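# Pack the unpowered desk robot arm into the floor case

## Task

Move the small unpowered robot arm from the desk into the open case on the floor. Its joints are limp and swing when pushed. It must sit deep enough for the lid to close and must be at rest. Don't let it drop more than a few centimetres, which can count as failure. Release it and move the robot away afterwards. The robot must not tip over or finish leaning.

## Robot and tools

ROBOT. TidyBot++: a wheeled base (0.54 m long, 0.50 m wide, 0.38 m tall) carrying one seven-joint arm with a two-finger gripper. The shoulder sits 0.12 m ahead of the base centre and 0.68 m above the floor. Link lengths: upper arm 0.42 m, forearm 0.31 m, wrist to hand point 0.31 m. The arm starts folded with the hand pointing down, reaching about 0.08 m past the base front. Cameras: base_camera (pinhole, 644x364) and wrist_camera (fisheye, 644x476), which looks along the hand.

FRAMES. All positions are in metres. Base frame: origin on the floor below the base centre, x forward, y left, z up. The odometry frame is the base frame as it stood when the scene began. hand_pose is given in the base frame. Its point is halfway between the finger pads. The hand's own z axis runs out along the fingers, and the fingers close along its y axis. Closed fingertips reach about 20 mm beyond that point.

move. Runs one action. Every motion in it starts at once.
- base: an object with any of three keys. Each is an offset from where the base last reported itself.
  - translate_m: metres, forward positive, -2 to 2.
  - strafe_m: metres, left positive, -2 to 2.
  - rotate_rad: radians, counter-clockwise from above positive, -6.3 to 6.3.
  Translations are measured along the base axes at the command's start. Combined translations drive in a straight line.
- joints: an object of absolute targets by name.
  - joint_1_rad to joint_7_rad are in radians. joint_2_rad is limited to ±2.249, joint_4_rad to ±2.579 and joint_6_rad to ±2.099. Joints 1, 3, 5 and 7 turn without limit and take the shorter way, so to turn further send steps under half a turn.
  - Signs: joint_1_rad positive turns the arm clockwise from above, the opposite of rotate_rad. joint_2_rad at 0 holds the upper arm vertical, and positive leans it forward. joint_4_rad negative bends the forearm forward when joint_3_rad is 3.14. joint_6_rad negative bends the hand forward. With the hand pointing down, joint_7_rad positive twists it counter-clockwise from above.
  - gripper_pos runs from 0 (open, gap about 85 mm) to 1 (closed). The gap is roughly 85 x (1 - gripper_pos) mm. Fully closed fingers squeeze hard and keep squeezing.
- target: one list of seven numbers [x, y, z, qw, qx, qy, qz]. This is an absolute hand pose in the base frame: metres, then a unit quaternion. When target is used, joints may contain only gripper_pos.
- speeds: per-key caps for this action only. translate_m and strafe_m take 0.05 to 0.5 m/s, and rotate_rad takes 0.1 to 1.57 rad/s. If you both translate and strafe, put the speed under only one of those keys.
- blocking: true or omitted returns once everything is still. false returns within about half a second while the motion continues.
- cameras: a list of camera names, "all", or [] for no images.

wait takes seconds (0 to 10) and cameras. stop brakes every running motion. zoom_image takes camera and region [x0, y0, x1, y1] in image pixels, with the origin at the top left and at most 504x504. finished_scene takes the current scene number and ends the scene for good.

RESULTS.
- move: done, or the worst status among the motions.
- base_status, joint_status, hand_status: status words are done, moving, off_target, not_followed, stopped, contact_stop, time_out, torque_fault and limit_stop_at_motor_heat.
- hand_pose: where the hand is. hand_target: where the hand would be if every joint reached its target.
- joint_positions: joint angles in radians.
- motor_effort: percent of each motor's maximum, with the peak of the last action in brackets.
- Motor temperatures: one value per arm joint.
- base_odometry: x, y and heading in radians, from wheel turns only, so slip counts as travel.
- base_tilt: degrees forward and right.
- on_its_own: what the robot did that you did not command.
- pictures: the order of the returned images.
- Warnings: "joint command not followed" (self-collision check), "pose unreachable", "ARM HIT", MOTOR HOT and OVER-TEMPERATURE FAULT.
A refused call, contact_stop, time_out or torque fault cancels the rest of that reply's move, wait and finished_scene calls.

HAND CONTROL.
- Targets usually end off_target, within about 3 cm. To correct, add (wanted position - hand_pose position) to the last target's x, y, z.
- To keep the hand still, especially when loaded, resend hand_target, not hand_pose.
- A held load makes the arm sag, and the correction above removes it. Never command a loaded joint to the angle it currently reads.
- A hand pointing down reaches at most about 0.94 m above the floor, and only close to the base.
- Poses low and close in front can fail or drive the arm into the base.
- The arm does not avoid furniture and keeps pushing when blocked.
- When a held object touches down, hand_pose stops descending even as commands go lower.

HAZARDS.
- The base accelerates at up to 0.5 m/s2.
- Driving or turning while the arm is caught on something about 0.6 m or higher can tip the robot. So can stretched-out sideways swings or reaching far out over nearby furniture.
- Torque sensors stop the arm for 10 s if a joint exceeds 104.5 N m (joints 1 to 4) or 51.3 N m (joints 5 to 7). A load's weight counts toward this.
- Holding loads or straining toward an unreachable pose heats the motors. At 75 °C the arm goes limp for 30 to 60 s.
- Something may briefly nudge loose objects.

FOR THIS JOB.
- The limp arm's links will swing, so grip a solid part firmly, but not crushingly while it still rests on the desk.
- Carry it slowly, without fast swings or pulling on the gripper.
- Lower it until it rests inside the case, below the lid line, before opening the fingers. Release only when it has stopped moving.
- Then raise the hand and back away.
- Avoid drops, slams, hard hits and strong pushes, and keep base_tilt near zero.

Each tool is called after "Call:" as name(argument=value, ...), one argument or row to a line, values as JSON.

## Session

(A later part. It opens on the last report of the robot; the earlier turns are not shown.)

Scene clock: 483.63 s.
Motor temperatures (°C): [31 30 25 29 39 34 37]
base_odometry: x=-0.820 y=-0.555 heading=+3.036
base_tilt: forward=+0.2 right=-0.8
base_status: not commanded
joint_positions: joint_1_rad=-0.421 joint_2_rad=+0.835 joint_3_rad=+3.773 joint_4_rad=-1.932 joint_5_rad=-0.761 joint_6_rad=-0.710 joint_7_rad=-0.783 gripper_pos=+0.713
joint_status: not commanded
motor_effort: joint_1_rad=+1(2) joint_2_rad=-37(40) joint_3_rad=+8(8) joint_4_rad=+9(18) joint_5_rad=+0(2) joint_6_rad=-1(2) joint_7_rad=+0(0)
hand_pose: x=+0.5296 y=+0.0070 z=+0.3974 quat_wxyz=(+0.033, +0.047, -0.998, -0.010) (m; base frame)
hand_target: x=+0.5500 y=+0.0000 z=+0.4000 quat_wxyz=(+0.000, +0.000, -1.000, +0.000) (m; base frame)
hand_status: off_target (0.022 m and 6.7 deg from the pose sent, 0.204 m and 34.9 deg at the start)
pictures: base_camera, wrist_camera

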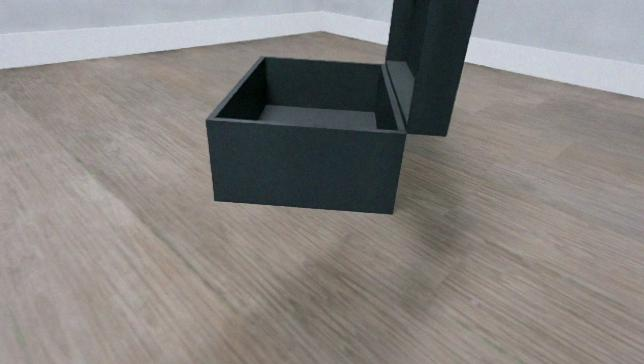

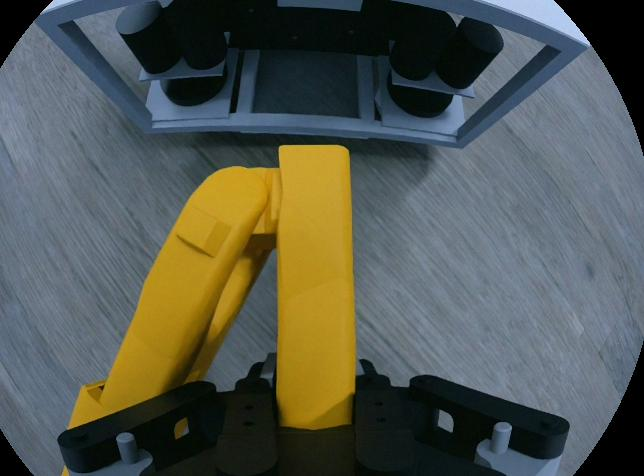

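Call:
move(
  base={"rotate_rad": -0.075},
  target=[0.57, -0.007, 0.37, 0.033, 0.047, 0.998, -0.010],
)

Scene clock: 496.43 s.
Motor temperatures (°C): [31 30 25 29 39 34 37]
move: off_target
base_odometry: x=-0.820 y=-0.555 heading=+2.962
base_tilt: forward=+0.2 right=-0.8
base_status: done
joint_positions: joint_1_rad=-0.398 joint_2_rad=+0.906 joint_3_rad=+3.746 joint_4_rad=-1.938 joint_5_rad=-0.902 joint_6_rad=-0.584 joint_7_rad=-0.783 gripper_pos=+0.713
joint_status: not commanded
motor_effort: joint_1_rad=+1(5) joint_2_rad=-38(41) joint_3_rad=+8(10) joint_4_rad=+8(9) joint_5_rad=-1(1) joint_6_rad=+0(2) joint_7_rad=+0(0)
hand_pose: x=+0.5507 y=-0.0062 z=+0.3647 quat_wxyz=(-0.002, -0.014, -1.000, +0.008) (m; base frame)
hand_target: x=+0.5700 y=-0.0070 z=+0.3700 quat_wxyz=(-0.033, -0.047, -0.998, +0.010) (m; base frame)
hand_status: off_target (0.020 m and 5.2 deg from the pose sent, 0.051 m and 13.3 deg at the start)
pictures: base_camera, wrist_camera

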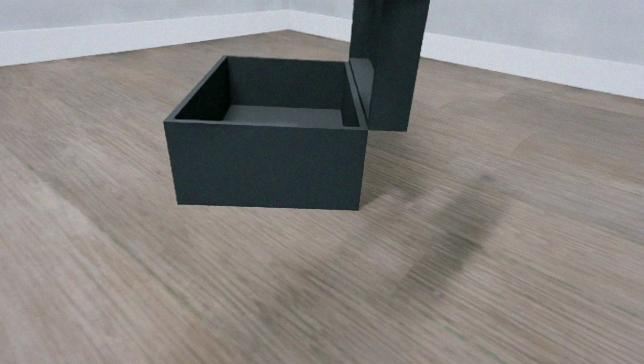

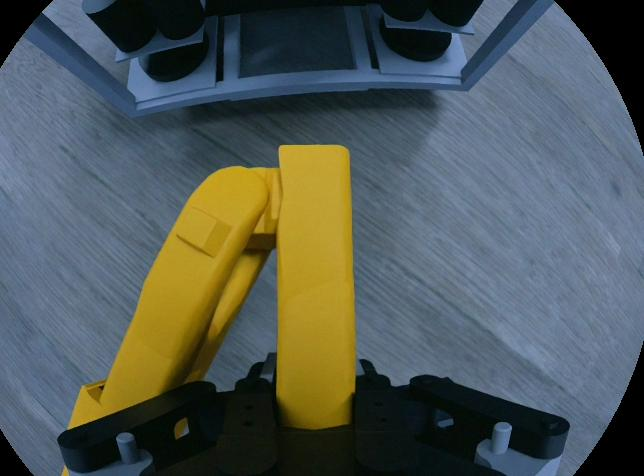

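Call:
move(
  base={"translate_m": 0.2, "strafe_m": 0.16},
  speeds={"translate_m": 0.2},
)

Call:
zoom_image(
  camera="base_camera",
  region=[100, 0, 500, 364],
)

Scene clock: 509.13 s.
Motor temperatures (°C): [31 30 25 28 39 34 37]
move: done
base_odometry: x=-1.046 y=-0.677 heading=+2.961
base_tilt: forward=+0.2 right=-0.8
base_status: done
joint_positions: joint_1_rad=-0.399 joint_2_rad=+0.907 joint_3_rad=+3.746 joint_4_rad=-1.947 joint_5_rad=-0.909 joint_6_rad=-0.584 joint_7_rad=-0.786 gripper_pos=+0.713
joint_status: not commanded
motor_effort: joint_1_rad=+1(2) joint_2_rad=-37(40) joint_3_rad=+9(9) joint_4_rad=+7(13) joint_5_rad=+0(2) joint_6_rad=+0(2) joint_7_rad=+0(3)
hand_pose: x=+0.5460 y=-0.0055 z=+0.3634 quat_wxyz=(+0.001, -0.019, -1.000, +0.007) (m; base frame)
hand_target: x=+0.5700 y=-0.0070 z=+0.3700 quat_wxyz=(-0.033, -0.047, -0.998, +0.010) (m; base frame)
hand_status: not commanded
pictures: base_camera, wrist_camera

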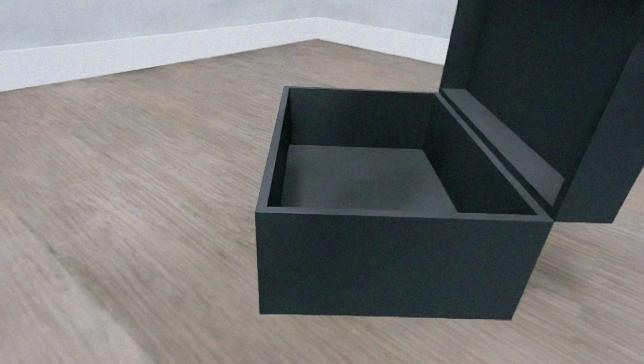

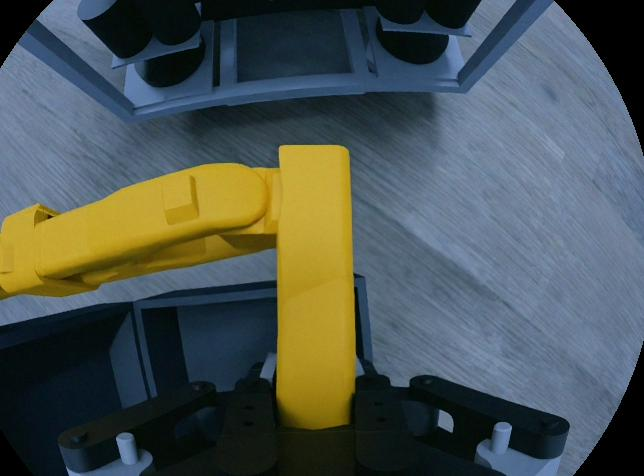

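Scaled by 1.260.

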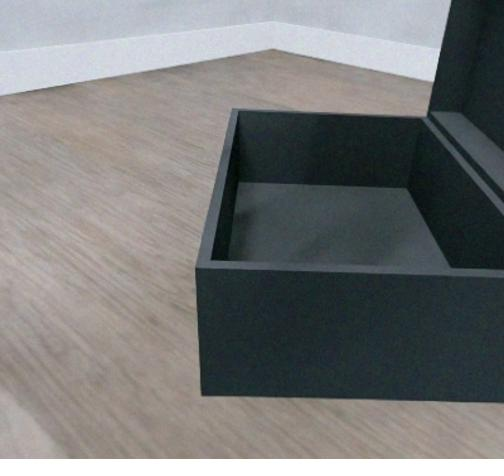

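Call:
move(
  base={"translate_m": -0.08},
  speeds={"translate_m": 0.1},
  cameras=[],
)

Call:
move(
  base={"strafe_m": 0.28},
  speeds={"strafe_m": 0.15},
  target=[0.57, -0.007, 0.37, 0.0285, -0.2559, 0.9678, -0.0194],
)

Scene clock: 535.90 s.
Motor temperatures (°C): [31 31 25 28 39 34 37]
move: done
base_odometry: x=-0.967 y=-0.691 heading=+2.961
base_tilt: forward=+0.2 right=-0.8
base_status: done
joint_positions: joint_1_rad=-0.399 joint_2_rad=+0.907 joint_3_rad=+3.746 joint_4_rad=-1.945 joint_5_rad=-0.909 joint_6_rad=-0.583 joint_7_rad=-0.786 gripper_pos=+0.713
joint_status: not commanded
motor_effort: joint_1_rad=+1(2) joint_2_rad=-37(38) joint_3_rad=+9(9) joint_4_rad=+7(9) joint_5_rad=+0(1) joint_6_rad=+0(2) joint_7_rad=+0(1)
hand_pose: x=+0.5476 y=-0.0055 z=+0.3637 quat_wxyz=(-0.001, -0.019, -1.000, +0.007) (m; base frame)
hand_target: x=+0.5700 y=-0.0070 z=+0.3700 quat_wxyz=(-0.033, -0.047, -0.998, +0.010) (m; base frame)
hand_status: not commanded
pictures: none
No camera images: "cameras" was empty.

Scene clock: 538.57 s.
Motor temperatures (°C): [31 31 25 28 39 34 37]
move: off_target
base_odometry: x=-1.017 y=-0.967 heading=+2.961
base_tilt: forward=+0.2 right=-0.8
base_status: done
joint_positions: joint_1_rad=-0.355 joint_2_rad=+0.907 joint_3_rad=+3.666 joint_4_rad=-1.947 joint_5_rad=-0.908 joint_6_rad=-0.541 joint_7_rad=-0.307 gripper_pos=+0.713
joint_status: not commanded
motor_effort: joint_1_rad=+1(4) joint_2_rad=-38(40) joint_3_rad=+7(10) joint_4_rad=+7(12) joint_5_rad=-1(3) joint_6_rad=+0(2) joint_7_rad=+0(5)
hand_pose: x=+0.5471 y=+0.0055 z=+0.3544 quat_wxyz=(-0.003, +0.221, -0.975, -0.006) (m; base frame)
hand_target: x=+0.5700 y=-0.0070 z=+0.3700 quat_wxyz=(-0.028, +0.255, -0.966, +0.019) (m; base frame)
hand_status: off_target (0.030 m and 5.7 deg from the pose sent, 0.023 m and 32.0 deg at the start)
pictures: base_camera, wrist_camera

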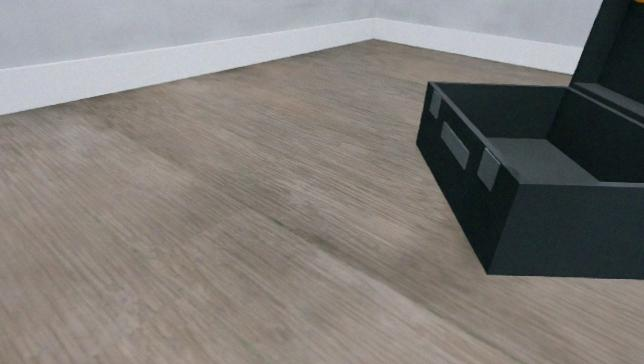

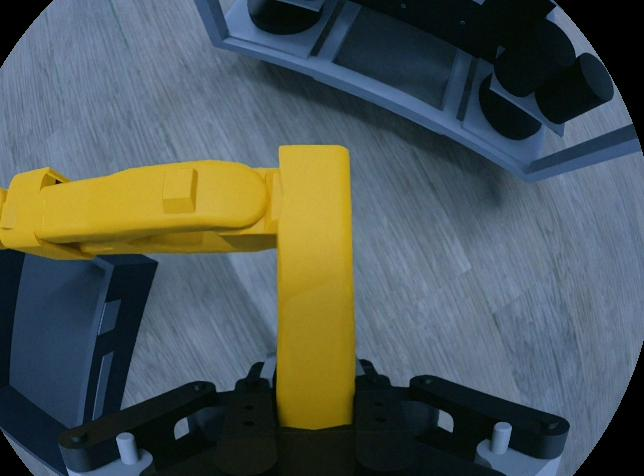

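Call:
move(
  base={"translate_m": 0.1},
  speeds={"translate_m": 0.1},
  target=[0.573, -0.0125, 0.30, 0.0255, -0.4015, 0.915, -0.025],
)

Call:
move(
  base={"strafe_m": -0.15},
  speeds={"strafe_m": 0.15},
)

Scene clock: 548.47 s.
Motor temperatures (°C): [31 31 25 28 39 34 37]
move: off_target
base_odometry: x=-1.116 y=-0.949 heading=+2.961
base_tilt: forward=+0.2 right=-0.8
base_status: done
joint_positions: joint_1_rad=-0.236 joint_2_rad=+1.028 joint_3_rad=+3.500 joint_4_rad=-1.910 joint_5_rad=-0.918 joint_6_rad=-0.373 joint_7_rad=+0.101 gripper_pos=+0.713
joint_status: not commanded
motor_effort: joint_1_rad=+1(2) joint_2_rad=-41(43) joint_3_rad=+5(7) joint_4_rad=+5(10) joint_5_rad=+0(1) joint_6_rad=+0(2) joint_7_rad=+0(1)
hand_pose: x=+0.5484 y=-0.0065 z=+0.2924 quat_wxyz=(+0.002, +0.405, -0.914, +0.005) (m; base frame)
hand_target: x=+0.5730 y=-0.0125 z=+0.3000 quat_wxyz=(-0.026, +0.402, -0.915, +0.025) (m; base frame)
hand_status: off_target (0.026 m and 3.9 deg from the pose sent, 0.063 m and 22.2 deg at the start)
pictures: base_camera, wrist_camera

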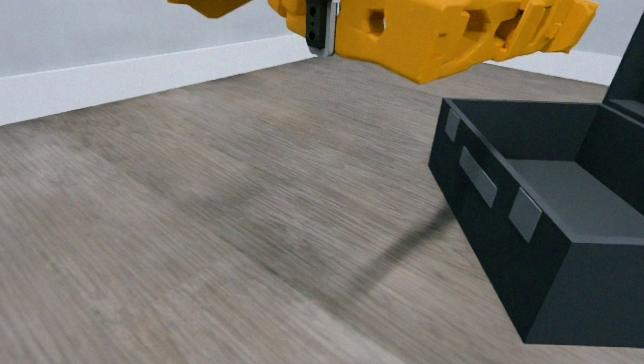

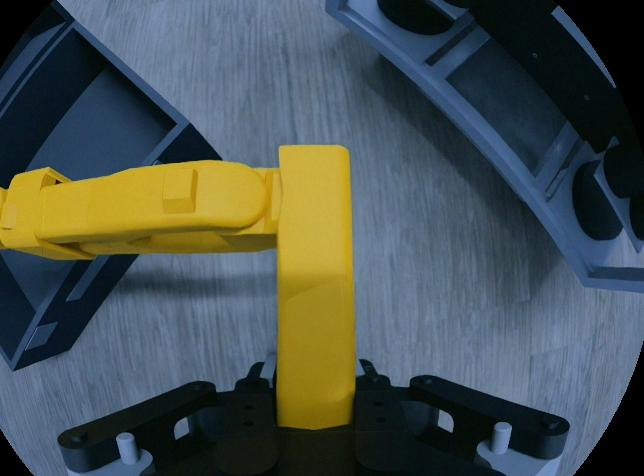

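Scene clock: 550.27 s.
Motor temperatures (°C): [31 31 25 28 39 34 37]
move: done
base_odometry: x=-1.089 y=-0.801 heading=+2.962
base_tilt: forward=+0.2 right=-0.8
base_status: done
joint_positions: joint_1_rad=-0.224 joint_2_rad=+1.028 joint_3_rad=+3.491 joint_4_rad=-1.910 joint_5_rad=-0.918 joint_6_rad=-0.369 joint_7_rad=+0.103 gripper_pos=+0.713
joint_status: not commanded
motor_effort: joint_1_rad=+1(4) joint_2_rad=-41(41) joint_3_rad=+6(7) joint_4_rad=+5(6) joint_5_rad=-1(1) joint_6_rad=+0(2) joint_7_rad=+0(1)
hand_pose: x=+0.5485 y=-0.0080 z=+0.2918 quat_wxyz=(+0.001, +0.403, -0.915, +0.004) (m; base frame)
hand_target: x=+0.5730 y=-0.0125 z=+0.3000 quat_wxyz=(-0.026, +0.402, -0.915, +0.025) (m; base frame)
hand_status: not commanded
pictures: base_camera, wrist_camera

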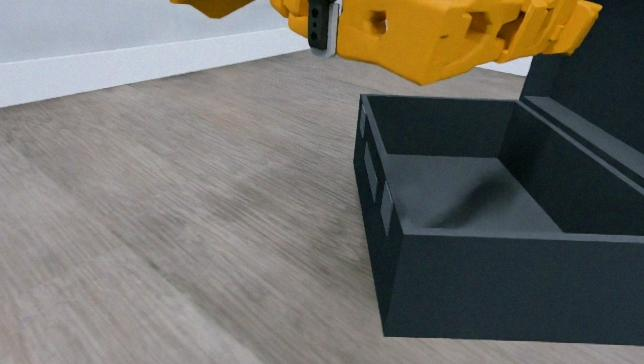

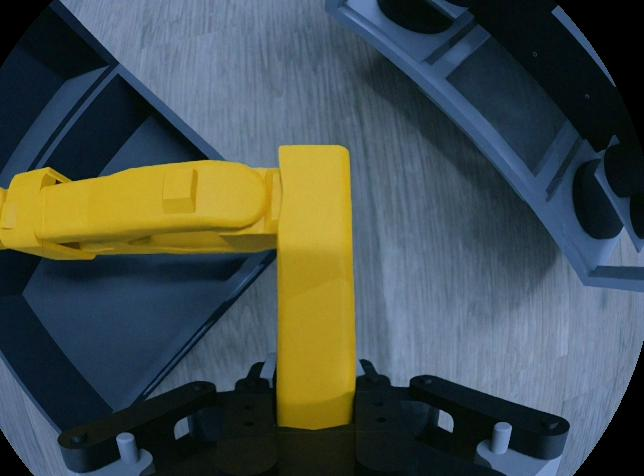

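Call:
move(
  base={"strafe_m": -0.09},
  speeds={"strafe_m": 0.06},
)

Scene clock: 553.83 s.
Motor temperatures (°C): [31 31 25 28 39 34 37]
move: done
base_odometry: x=-1.073 y=-0.713 heading=+2.962
base_tilt: forward=+0.2 right=-0.8
base_status: done
joint_positions: joint_1_rad=-0.225 joint_2_rad=+1.028 joint_3_rad=+3.490 joint_4_rad=-1.910 joint_5_rad=-0.918 joint_6_rad=-0.368 joint_7_rad=+0.104 gripper_pos=+0.713
joint_status: not commanded
motor_effort: joint_1_rad=+0(4) joint_2_rad=-41(42) joint_3_rad=+6(8) joint_4_rad=+5(6) joint_5_rad=+0(1) joint_6_rad=+0(2) joint_7_rad=+0(1)
hand_pose: x=+0.5486 y=-0.0072 z=+0.2917 quat_wxyz=(+0.001, +0.403, -0.915, +0.003) (m; base frame)
hand_target: x=+0.5730 y=-0.0125 z=+0.3000 quat_wxyz=(-0.026, +0.402, -0.915, +0.025) (m; base frame)
hand_status: not commanded
pictures: base_camera, wrist_camera

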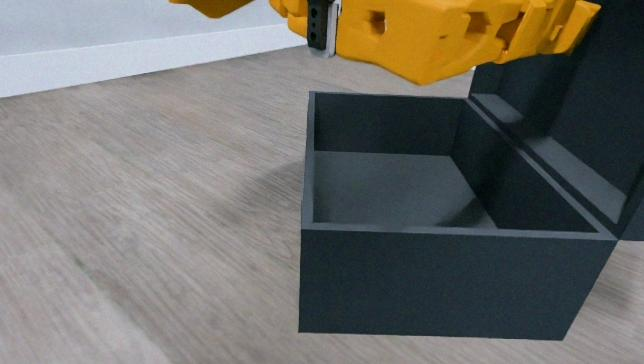

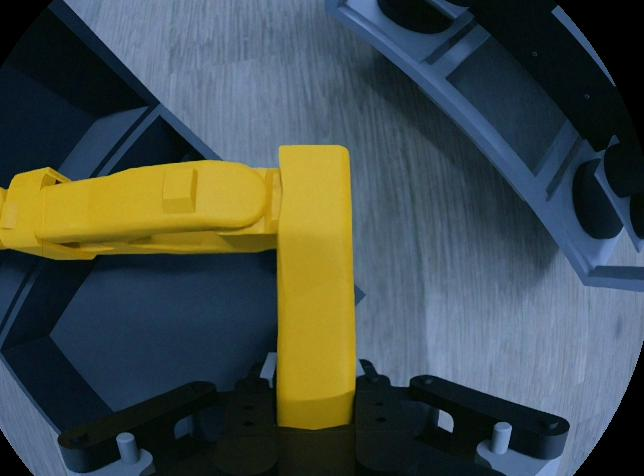

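Call:
move(
  base={"strafe_m": -0.09},
  speeds={"strafe_m": 0.06},
)

Scene clock: 557.07 s.
Motor temperatures (°C): [31 31 25 28 39 34 37]
move: done
base_odometry: x=-1.057 y=-0.624 heading=+2.962
base_tilt: forward=+0.2 right=-0.8
base_status: done
joint_positions: joint_1_rad=-0.234 joint_2_rad=+1.028 joint_3_rad=+3.478 joint_4_rad=-1.910 joint_5_rad=-0.918 joint_6_rad=-0.368 joint_7_rad=+0.111 gripper_pos=+0.713
joint_status: not commanded
motor_effort: joint_1_rad=+2(5) joint_2_rad=-41(42) joint_3_rad=+6(10) joint_4_rad=+5(7) joint_5_rad=-1(2) joint_6_rad=+1(4) joint_7_rad=-1(2)
hand_pose: x=+0.5476 y=+0.0031 z=+0.2908 quat_wxyz=(+0.000, +0.414, -0.910, -0.002) (m; base frame)
hand_target: x=+0.5730 y=-0.0125 z=+0.3000 quat_wxyz=(-0.026, +0.402, -0.915, +0.025) (m; base frame)
hand_status: not commanded
pictures: base_camera, wrist_camera

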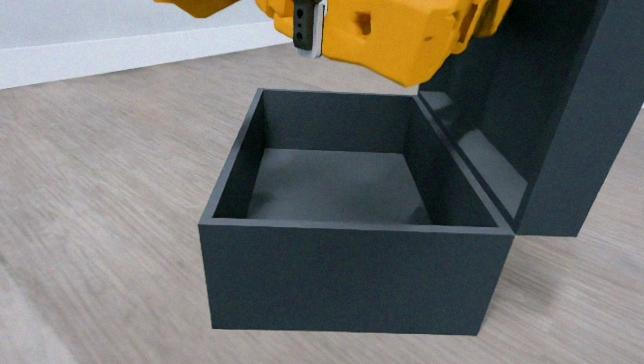

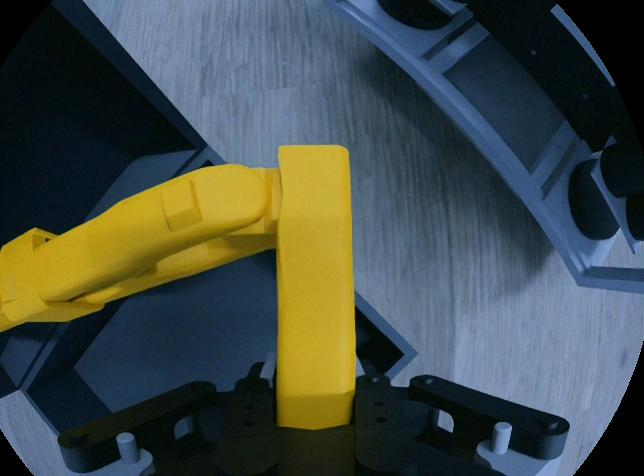

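Call:
move(
  base={"strafe_m": -0.08},
  speeds={"strafe_m": 0.06},
)

Scene clock: 560.13 s.
Motor temperatures (°C): [31 31 25 28 39 34 37]
move: done
base_odometry: x=-1.043 y=-0.545 heading=+2.962
base_tilt: forward=+0.2 right=-0.8
base_status: done
joint_positions: joint_1_rad=-0.237 joint_2_rad=+1.028 joint_3_rad=+3.475 joint_4_rad=-1.910 joint_5_rad=-0.918 joint_6_rad=-0.368 joint_7_rad=+0.112 gripper_pos=+0.713
joint_status: not commanded
motor_effort: joint_1_rad=+3(6) joint_2_rad=-41(42) joint_3_rad=+6(10) joint_4_rad=+5(6) joint_5_rad=-2(2) joint_6_rad=+1(3) joint_7_rad=-1(2)
hand_pose: x=+0.5474 y=+0.0061 z=+0.2905 quat_wxyz=(-0.001, +0.416, -0.909, -0.003) (m; base frame)
hand_target: x=+0.5730 y=-0.0125 z=+0.3000 quat_wxyz=(-0.026, +0.402, -0.915, +0.025) (m; base frame)
hand_status: not commanded
pictures: base_camera, wrist_camera

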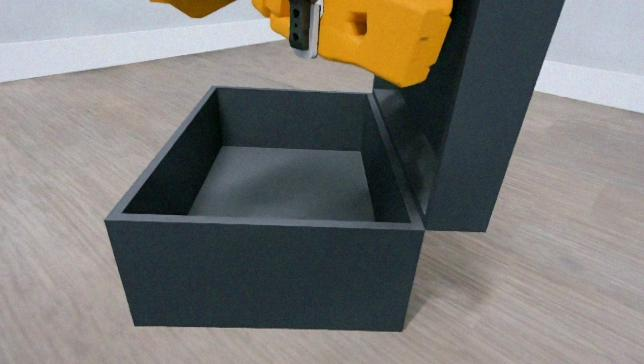

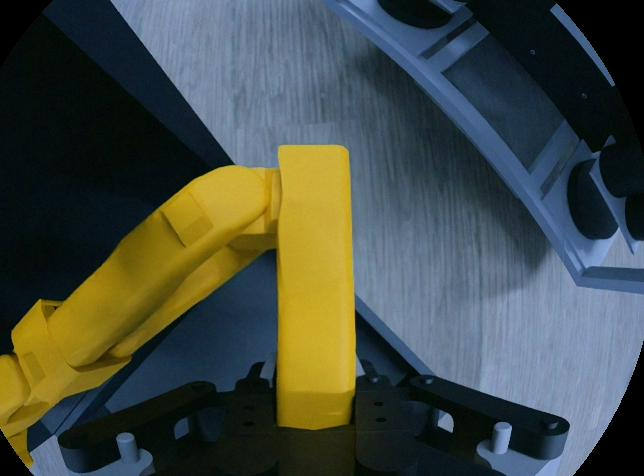

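Call:
move(
  target=[0.592, -0.035, 0.30, 0.027, -0.245, 0.969, -0.02],
)

Scene clock: 564.60 s.
Motor temperatures (°C): [31 31 25 28 39 34 37]
move: off_target
base_odometry: x=-1.043 y=-0.545 heading=+2.962
base_tilt: forward=+0.2 right=-0.8
base_status: not commanded
joint_positions: joint_1_rad=-0.232 joint_2_rad=+1.052 joint_3_rad=+3.540 joint_4_rad=-1.847 joint_5_rad=-0.918 joint_6_rad=-0.413 joint_7_rad=-0.133 gripper_pos=+0.713
joint_status: not commanded
motor_effort: joint_1_rad=+3(5) joint_2_rad=-43(44) joint_3_rad=+9(10) joint_4_rad=+6(7) joint_5_rad=-2(3) joint_6_rad=+2(4) joint_7_rad=-1(2)
hand_pose: x=+0.5719 y=-0.0205 z=+0.2904 quat_wxyz=(-0.006, +0.293, -0.956, +0.011) (m; base frame)
hand_target: x=+0.5920 y=-0.0350 z=+0.3000 quat_wxyz=(-0.027, +0.245, -0.969, +0.020) (m; base frame)
hand_status: off_target (0.027 m and 6.3 deg from the pose sent, 0.061 m and 21.2 deg at the start)
pictures: base_camera, wrist_camera

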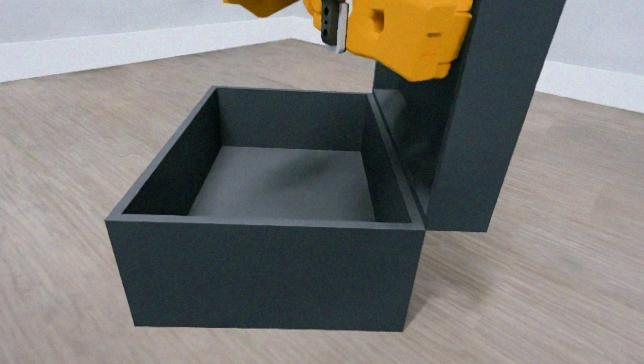

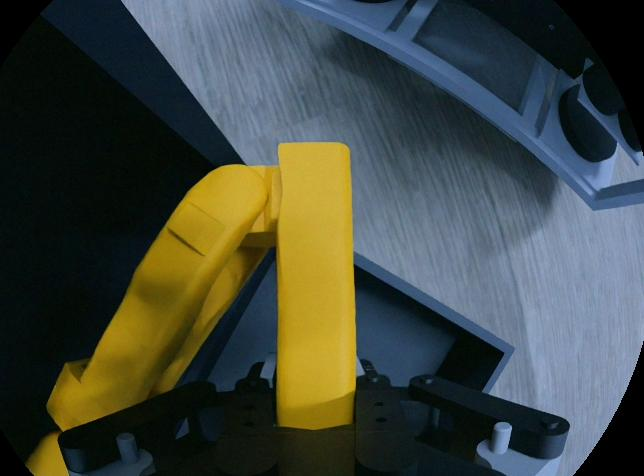

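Call:
move(
  target=[0.603, -0.058, 0.30, 0.030, -0.13, 0.99, -0.012],
)

Scene clock: 568.67 s.
Motor temperatures (°C): [31 31 25 28 39 34 37]
move: off_target
base_odometry: x=-1.043 y=-0.546 heading=+2.962
base_tilt: forward=+0.2 right=-0.8
base_status: not commanded
joint_positions: joint_1_rad=-0.218 joint_2_rad=+1.068 joint_3_rad=+3.564 joint_4_rad=-1.799 joint_5_rad=-0.920 joint_6_rad=-0.474 joint_7_rad=-0.310 gripper_pos=+0.714
joint_status: not commanded
motor_effort: joint_1_rad=+5(8) joint_2_rad=-43(44) joint_3_rad=+11(13) joint_4_rad=+7(8) joint_5_rad=-2(3) joint_6_rad=+3(5) joint_7_rad=-2(4)
hand_pose: x=+0.5833 y=-0.0252 z=+0.2896 quat_wxyz=(-0.006, +0.202, -0.979, -0.001) (m; base frame)
hand_target: x=+0.6030 y=-0.0580 z=+0.3000 quat_wxyz=(-0.030, +0.130, -0.991, +0.012) (m; base frame)
hand_status: off_target (0.040 m and 8.9 deg from the pose sent, 0.050 m and 19.3 deg at the start)
pictures: base_camera, wrist_camera

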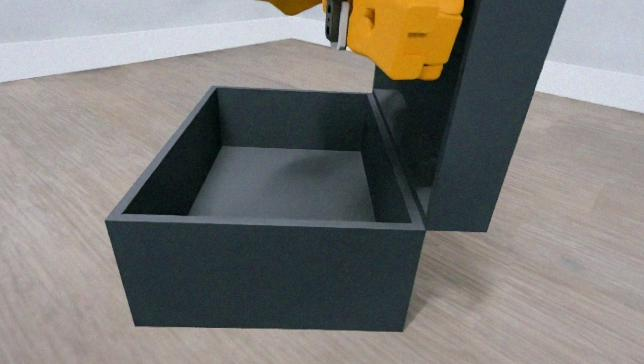

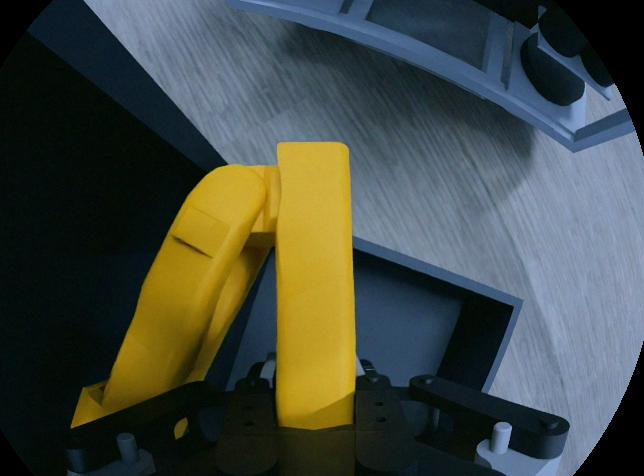

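Call:
move(
  base={"strafe_m": 0.092, "translate_m": 0.05},
  speeds={"strafe_m": 0.1},
  target=[0.603, -0.015, 0.29, 0.03, -0.07, 0.996, -0.015],
)

Scene clock: 587.37 s.
Motor temperatures (°C): [31 32 25 28 39 34 37]
move: off_target
base_odometry: x=-1.109 y=-0.627 heading=+2.962
base_tilt: forward=+0.2 right=-0.8
base_status: done
joint_positions: joint_1_rad=-0.291 joint_2_rad=+1.088 joint_3_rad=+3.596 joint_4_rad=-1.798 joint_5_rad=-0.952 joint_6_rad=-0.473 joint_7_rad=-0.509 gripper_pos=+0.714
joint_status: not commanded
motor_effort: joint_1_rad=+1(6) joint_2_rad=-43(44) joint_3_rad=+8(11) joint_4_rad=+7(10) joint_5_rad=-1(2) joint_6_rad=+1(4) joint_7_rad=+0(2)
hand_pose: x=+0.5831 y=-0.0084 z=+0.2841 quat_wxyz=(-0.005, +0.118, -0.993, +0.010) (m; base frame)
hand_target: x=+0.6030 y=-0.0150 z=+0.2900 quat_wxyz=(-0.030, +0.070, -0.997, +0.015) (m; base frame)
hand_status: off_target (0.022 m and 6.3 deg from the pose sent, 0.022 m and 15.7 deg at the start)
pictures: base_camera, wrist_camera

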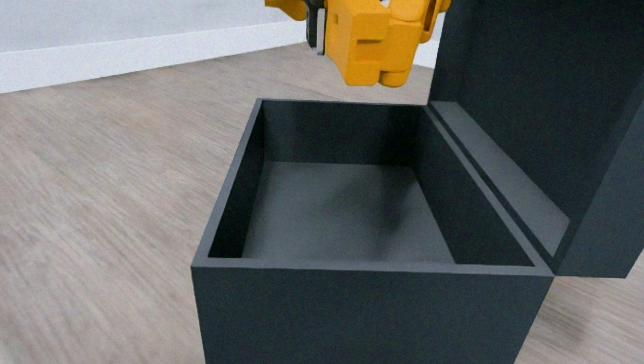

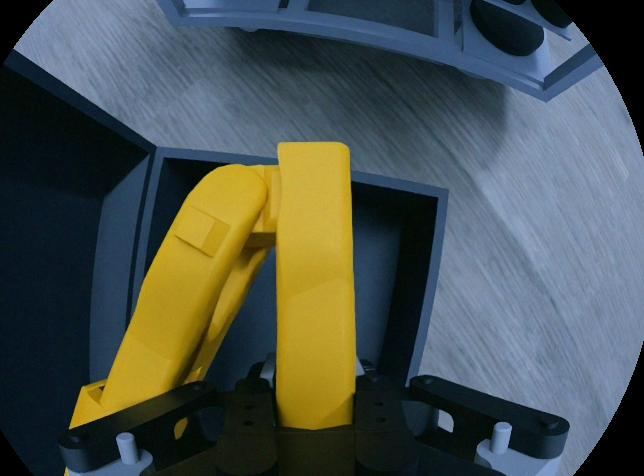

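Call:
move(
  base={"strafe_m": -0.12},
  speeds={"strafe_m": 0.1},
)

Scene clock: 607.00 s.
Motor temperatures (°C): [31 32 25 28 39 34 37]
move: done
base_odometry: x=-1.087 y=-0.509 heading=+2.963
base_tilt: forward=+0.2 right=-0.8
base_status: done
joint_positions: joint_1_rad=-0.314 joint_2_rad=+1.090 joint_3_rad=+3.580 joint_4_rad=-1.798 joint_5_rad=-0.952 joint_6_rad=-0.476 joint_7_rad=-0.510 gripper_pos=+0.714
joint_status: not commanded
motor_effort: joint_1_rad=+4(8) joint_2_rad=-43(44) joint_3_rad=+10(15) joint_4_rad=+6(7) joint_5_rad=-2(2) joint_6_rad=+3(5) joint_7_rad=-1(3)
hand_pose: x=+0.5803 y=+0.0115 z=+0.2816 quat_wxyz=(-0.002, +0.133, -0.991, +0.002) (m; base frame)
hand_target: x=+0.6030 y=-0.0150 z=+0.2900 quat_wxyz=(-0.030, +0.070, -0.997, +0.015) (m; base frame)
hand_status: not commanded
pictures: base_camera, wrist_camera

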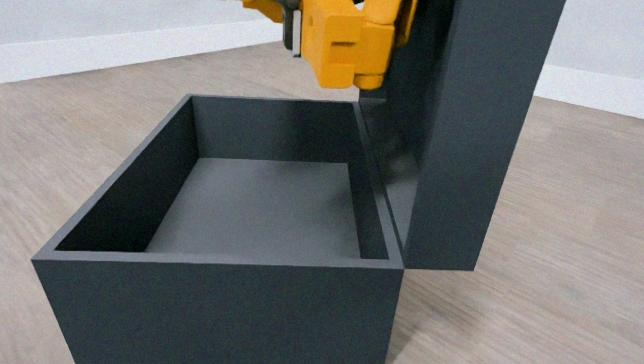

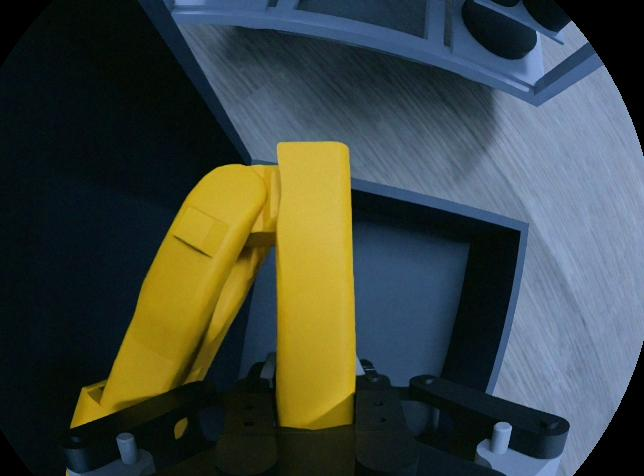

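Call:
move(
  base={"strafe_m": 0.12},
  speeds={"strafe_m": 0.1},
  target=[0.603, -0.024, 0.28, 0.03, -0.10, 0.994, -0.02],
)

Scene clock: 619.67 s.
Motor temperatures (°C): [31 32 25 28 39 34 37]
move: off_target
base_odometry: x=-1.109 y=-0.627 heading=+2.962
base_tilt: forward=+0.2 right=-0.8
base_status: done
joint_positions: joint_1_rad=-0.275 joint_2_rad=+1.113 joint_3_rad=+3.588 joint_4_rad=-1.797 joint_5_rad=-0.976 joint_6_rad=-0.462 joint_7_rad=-0.461 gripper_pos=+0.714
joint_status: not commanded
motor_effort: joint_1_rad=+1(4) joint_2_rad=-43(45) joint_3_rad=+8(10) joint_4_rad=+6(7) joint_5_rad=-1(2) joint_6_rad=+1(2) joint_7_rad=+0(1)
hand_pose: x=+0.5784 y=-0.0144 z=+0.2725 quat_wxyz=(+0.000, +0.127, -0.992, +0.010) (m; base frame)
hand_target: x=+0.6030 y=-0.0240 z=+0.2800 quat_wxyz=(-0.030, +0.100, -0.994, +0.020) (m; base frame)
hand_status: off_target (0.027 m and 4.7 deg from the pose sent, 0.042 m and 5.4 deg at the start)
pictures: base_camera, wrist_camera

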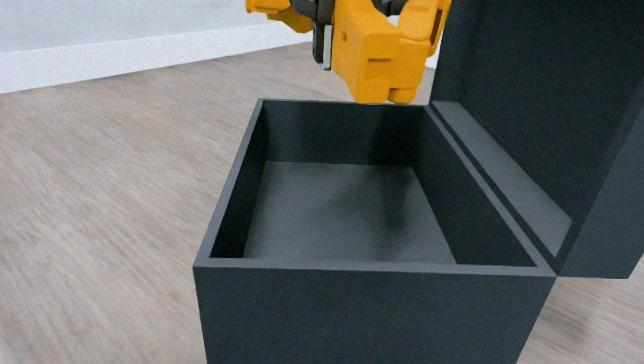

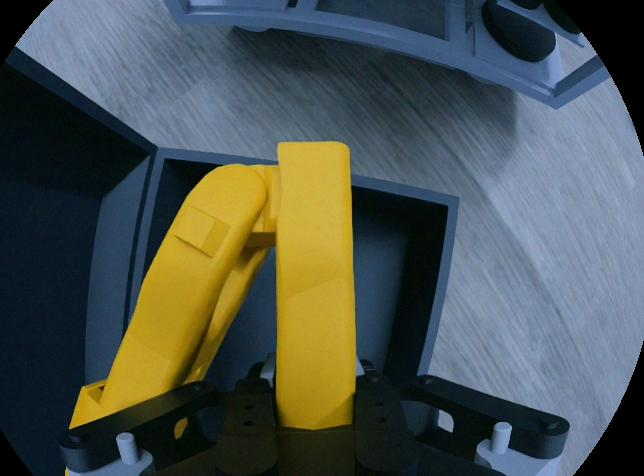

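Call:
move(
  target=[0.603, -0.031, 0.23, 0.03, -0.12, 0.992, -0.02],
)

Scene clock: 628.90 s.
Motor temperatures (°C): [31 32 25 28 39 34 37]
move: off_target
base_odometry: x=-1.109 y=-0.627 heading=+2.962
base_tilt: forward=+0.2 right=-0.8
base_status: not commanded
joint_positions: joint_1_rad=-0.207 joint_2_rad=+1.224 joint_3_rad=+3.519 joint_4_rad=-1.749 joint_5_rad=-1.040 joint_6_rad=-0.393 joint_7_rad=-0.375 gripper_pos=+0.714
joint_status: not commanded
motor_effort: joint_1_rad=+1(2) joint_2_rad=-44(47) joint_3_rad=+7(8) joint_4_rad=+4(6) joint_5_rad=-1(2) joint_6_rad=+1(1) joint_7_rad=+0(0)
hand_pose: x=+0.5717 y=-0.0260 z=+0.2195 quat_wxyz=(+0.008, +0.129, -0.992, +0.008) (m; base frame)
hand_target: x=+0.6030 y=-0.0310 z=+0.2300 quat_wxyz=(-0.030, +0.120, -0.992, +0.020) (m; base frame)
hand_status: off_target (0.033 m and 4.6 deg from the pose sent, 0.052 m and 3.7 deg at the start)
pictures: base_camera, wrist_camera

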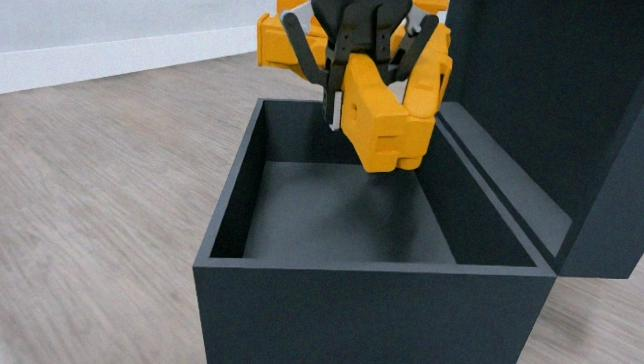

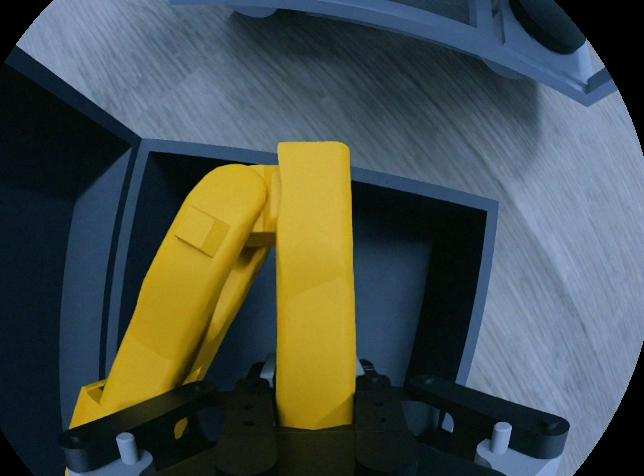

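Call:
zoom_image(
  camera="base_camera",
  region=[200, 0, 500, 300],
)

Call:
zoom_image(
  camera="wrist_camera",
  region=[0, 120, 504, 476],
)

Scaled by 1.680.

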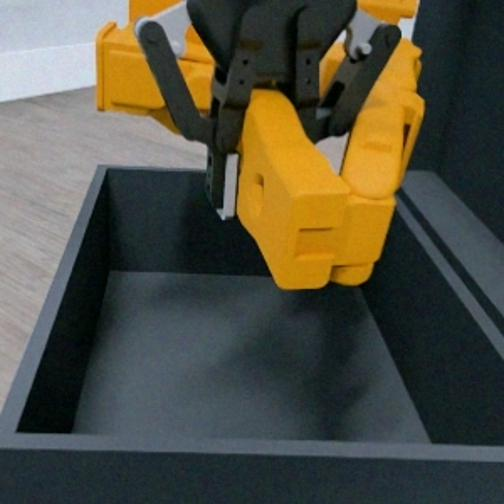

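Scaled by 1.000.

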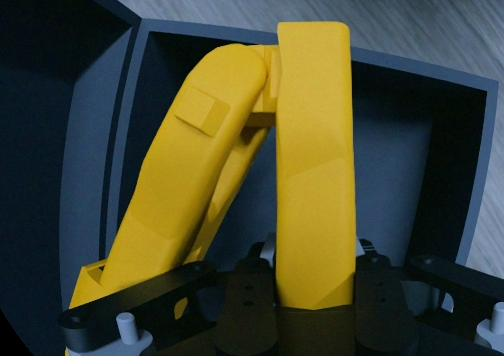

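Call:
move(
  target=[0.609, -0.026, 0.18, 0.038, -0.136, 0.989, -0.012],
)

Call:
zoom_image(
  camera="base_camera",
  region=[200, 0, 500, 300],
)

Scene clock: 656.60 s.
Motor temperatures (°C): [31 33 25 28 39 34 37]
move: off_target
base_odometry: x=-1.109 y=-0.627 heading=+2.962
base_tilt: forward=+0.2 right=-0.8
base_status: not commanded
joint_positions: joint_1_rad=-0.147 joint_2_rad=+1.325 joint_3_rad=+3.424 joint_4_rad=-1.677 joint_5_rad=-1.120 joint_6_rad=-0.311 joint_7_rad=-0.253 gripper_pos=+0.714
joint_status: not commanded
motor_effort: joint_1_rad=+1(1) joint_2_rad=-45(48) joint_3_rad=+5(7) joint_4_rad=+4(6) joint_5_rad=-1(2) joint_6_rad=-1(1) joint_7_rad=+0(0)
hand_pose: x=+0.5798 y=-0.0180 z=+0.1700 quat_wxyz=(-0.005, +0.148, -0.989, -0.002) (m; base frame)
hand_target: x=+0.6090 y=-0.0260 z=+0.1800 quat_wxyz=(-0.038, +0.136, -0.990, +0.012) (m; base frame)
hand_status: off_target (0.032 m and 4.3 deg from the pose sent, 0.054 m and 5.3 deg at the start)
pictures: base_camera, wrist_camera

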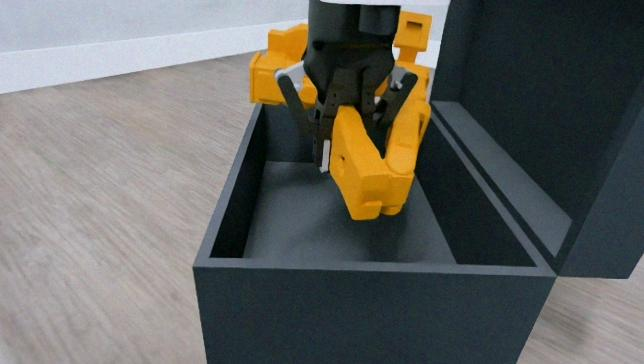

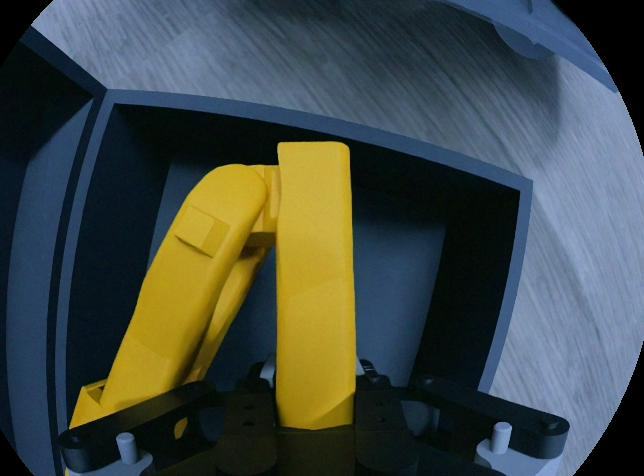

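Scaled by 1.680.

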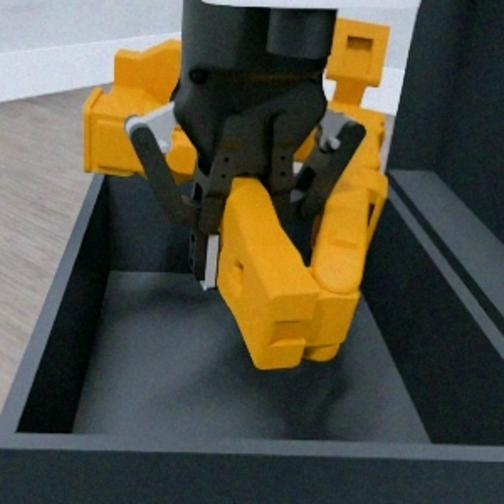

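Call:
move(
  target=[0.613, -0.037, 0.137, 0.033, -0.128, 0.99, -0.014],
)

Call:
zoom_image(
  camera="base_camera",
  region=[200, 0, 500, 300],
)

Scene clock: 679.53 s.
Motor temperatures (°C): [31 33 25 28 39 34 37]
move: off_target
base_odometry: x=-1.109 y=-0.627 heading=+2.962
base_tilt: forward=+0.2 right=-0.8
base_status: not commanded
joint_positions: joint_1_rad=-0.118 joint_2_rad=+1.426 joint_3_rad=+3.419 joint_4_rad=-1.581 joint_5_rad=-1.120 joint_6_rad=-0.303 joint_7_rad=-0.252 gripper_pos=+0.714
joint_status: not commanded
motor_effort: joint_1_rad=+1(2) joint_2_rad=-46(49) joint_3_rad=+5(5) joint_4_rad=+3(5) joint_5_rad=-1(1) joint_6_rad=+0(1) joint_7_rad=+0(0)
hand_pose: x=+0.5852 y=-0.0315 z=+0.1281 quat_wxyz=(-0.002, +0.147, -0.989, +0.001) (m; base frame)
hand_target: x=+0.6130 y=-0.0370 z=+0.1370 quat_wxyz=(-0.033, +0.128, -0.991, +0.014) (m; base frame)
hand_status: off_target (0.030 m and 4.4 deg from the pose sent, 0.051 m and 4.4 deg at the start)
pictures: base_camera, wrist_camera

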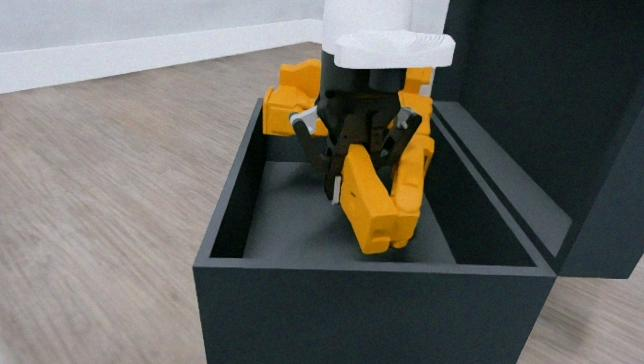

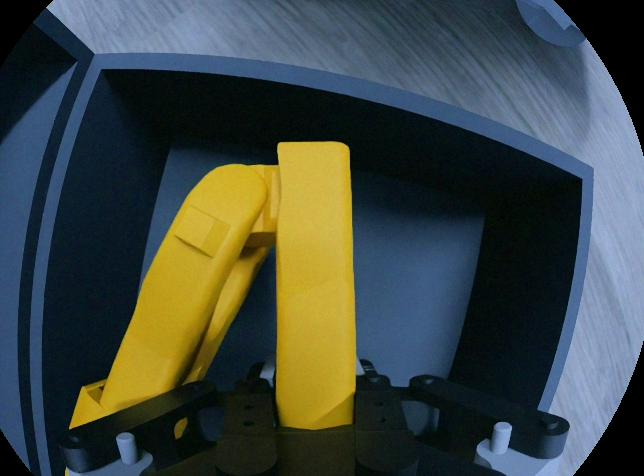

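Scaled by 1.680.

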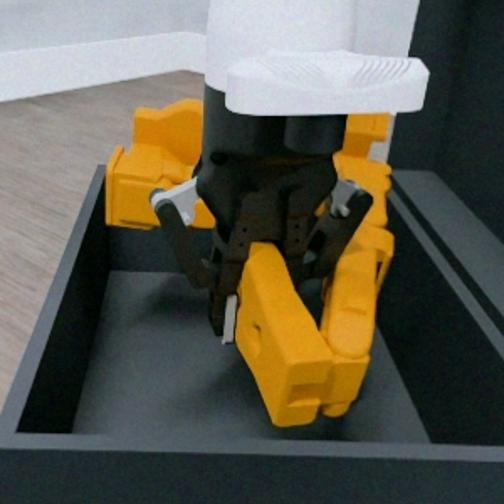

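Call:
move(
  target=[0.611, -0.039, 0.110, 0.033, -0.125, 0.99, -0.014],
)

Call:
zoom_image(
  camera="base_camera",
  region=[200, 0, 500, 300],
)

Scene clock: 699.47 s.
Motor temperatures (°C): [31 34 25 28 39 34 37]
move: off_target
base_odometry: x=-1.109 y=-0.627 heading=+2.962
base_tilt: forward=+0.2 right=-0.8
base_status: not commanded
joint_positions: joint_1_rad=-0.102 joint_2_rad=+1.483 joint_3_rad=+3.395 joint_4_rad=-1.535 joint_5_rad=-1.145 joint_6_rad=-0.278 joint_7_rad=-0.240 gripper_pos=+0.714
joint_status: not commanded
motor_effort: joint_1_rad=+1(1) joint_2_rad=-46(48) joint_3_rad=+5(5) joint_4_rad=+3(5) joint_5_rad=-1(2) joint_6_rad=+1(1) joint_7_rad=+0(0)
hand_pose: x=+0.5847 y=-0.0309 z=+0.1023 quat_wxyz=(-0.004, +0.141, -0.990, +0.000) (m; base frame)
hand_target: x=+0.6110 y=-0.0390 z=+0.1100 quat_wxyz=(-0.033, +0.125, -0.991, +0.014) (m; base frame)
hand_status: off_target (0.029 m and 4.1 deg from the pose sent, 0.032 m and 4.6 deg at the start)
pictures: base_camera, wrist_camera

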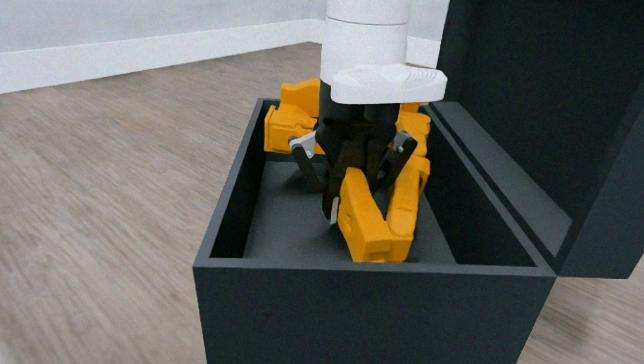

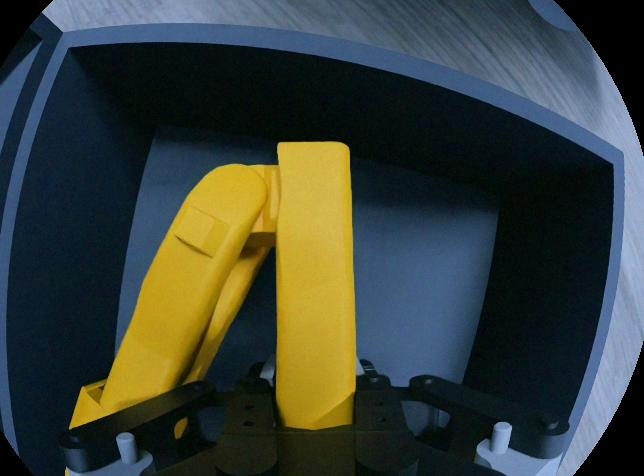

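Scaled by 1.680.

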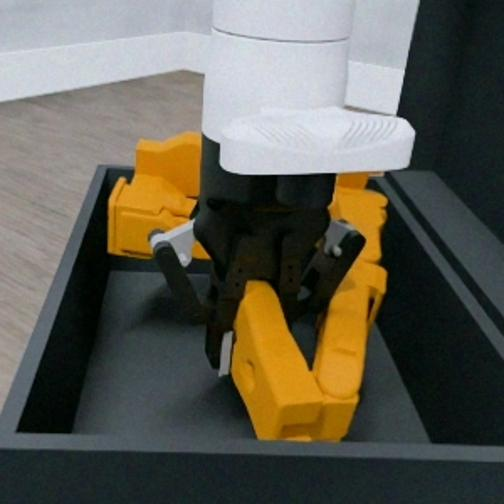

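Call:
move(
  target=[0.610, -0.037, 0.078, 0.033, -0.125, 0.99, -0.014],
)

Call:
zoom_image(
  camera="base_camera",
  region=[200, 0, 500, 300],
)

Scene clock: 703.13 s.
Motor temperatures (°C): [31 34 25 28 39 34 37]
move: off_target
base_odometry: x=-1.109 y=-0.627 heading=+2.962
base_tilt: forward=+0.2 right=-0.8
base_status: not commanded
joint_positions: joint_1_rad=-0.093 joint_2_rad=+1.557 joint_3_rad=+3.377 joint_4_rad=-1.471 joint_5_rad=-1.157 joint_6_rad=-0.257 joint_7_rad=-0.238 gripper_pos=+0.714
joint_status: not commanded
motor_effort: joint_1_rad=+1(1) joint_2_rad=-46(49) joint_3_rad=+4(4) joint_4_rad=+3(5) joint_5_rad=+0(2) joint_6_rad=+0(2) joint_7_rad=+0(0)
hand_pose: x=+0.5831 y=-0.0293 z=+0.0699 quat_wxyz=(-0.004, +0.139, -0.990, +0.000) (m; base frame)
hand_target: x=+0.6100 y=-0.0370 z=+0.0780 quat_wxyz=(-0.033, +0.125, -0.991, +0.014) (m; base frame)
hand_status: off_target (0.029 m and 4.0 deg from the pose sent, 0.036 m and 4.1 deg at the start)
pictures: base_camera, wrist_camera

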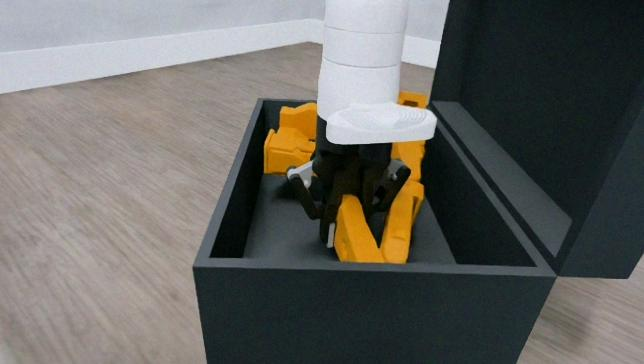

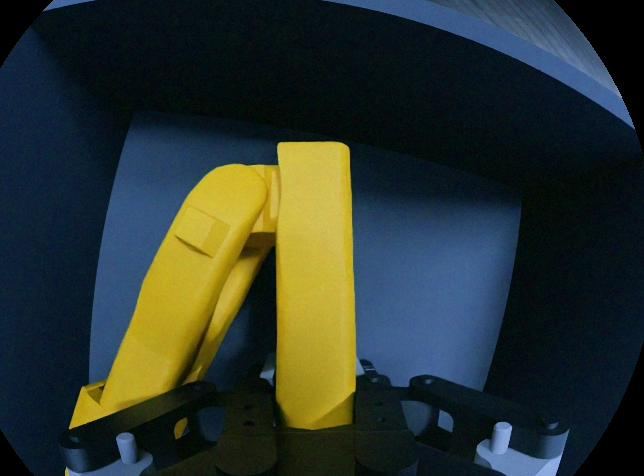

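Scaled by 1.680.

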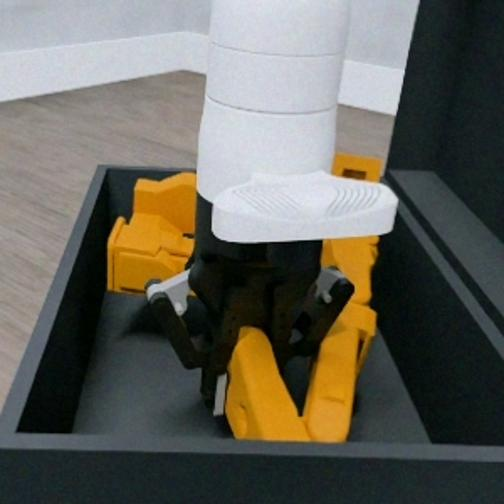

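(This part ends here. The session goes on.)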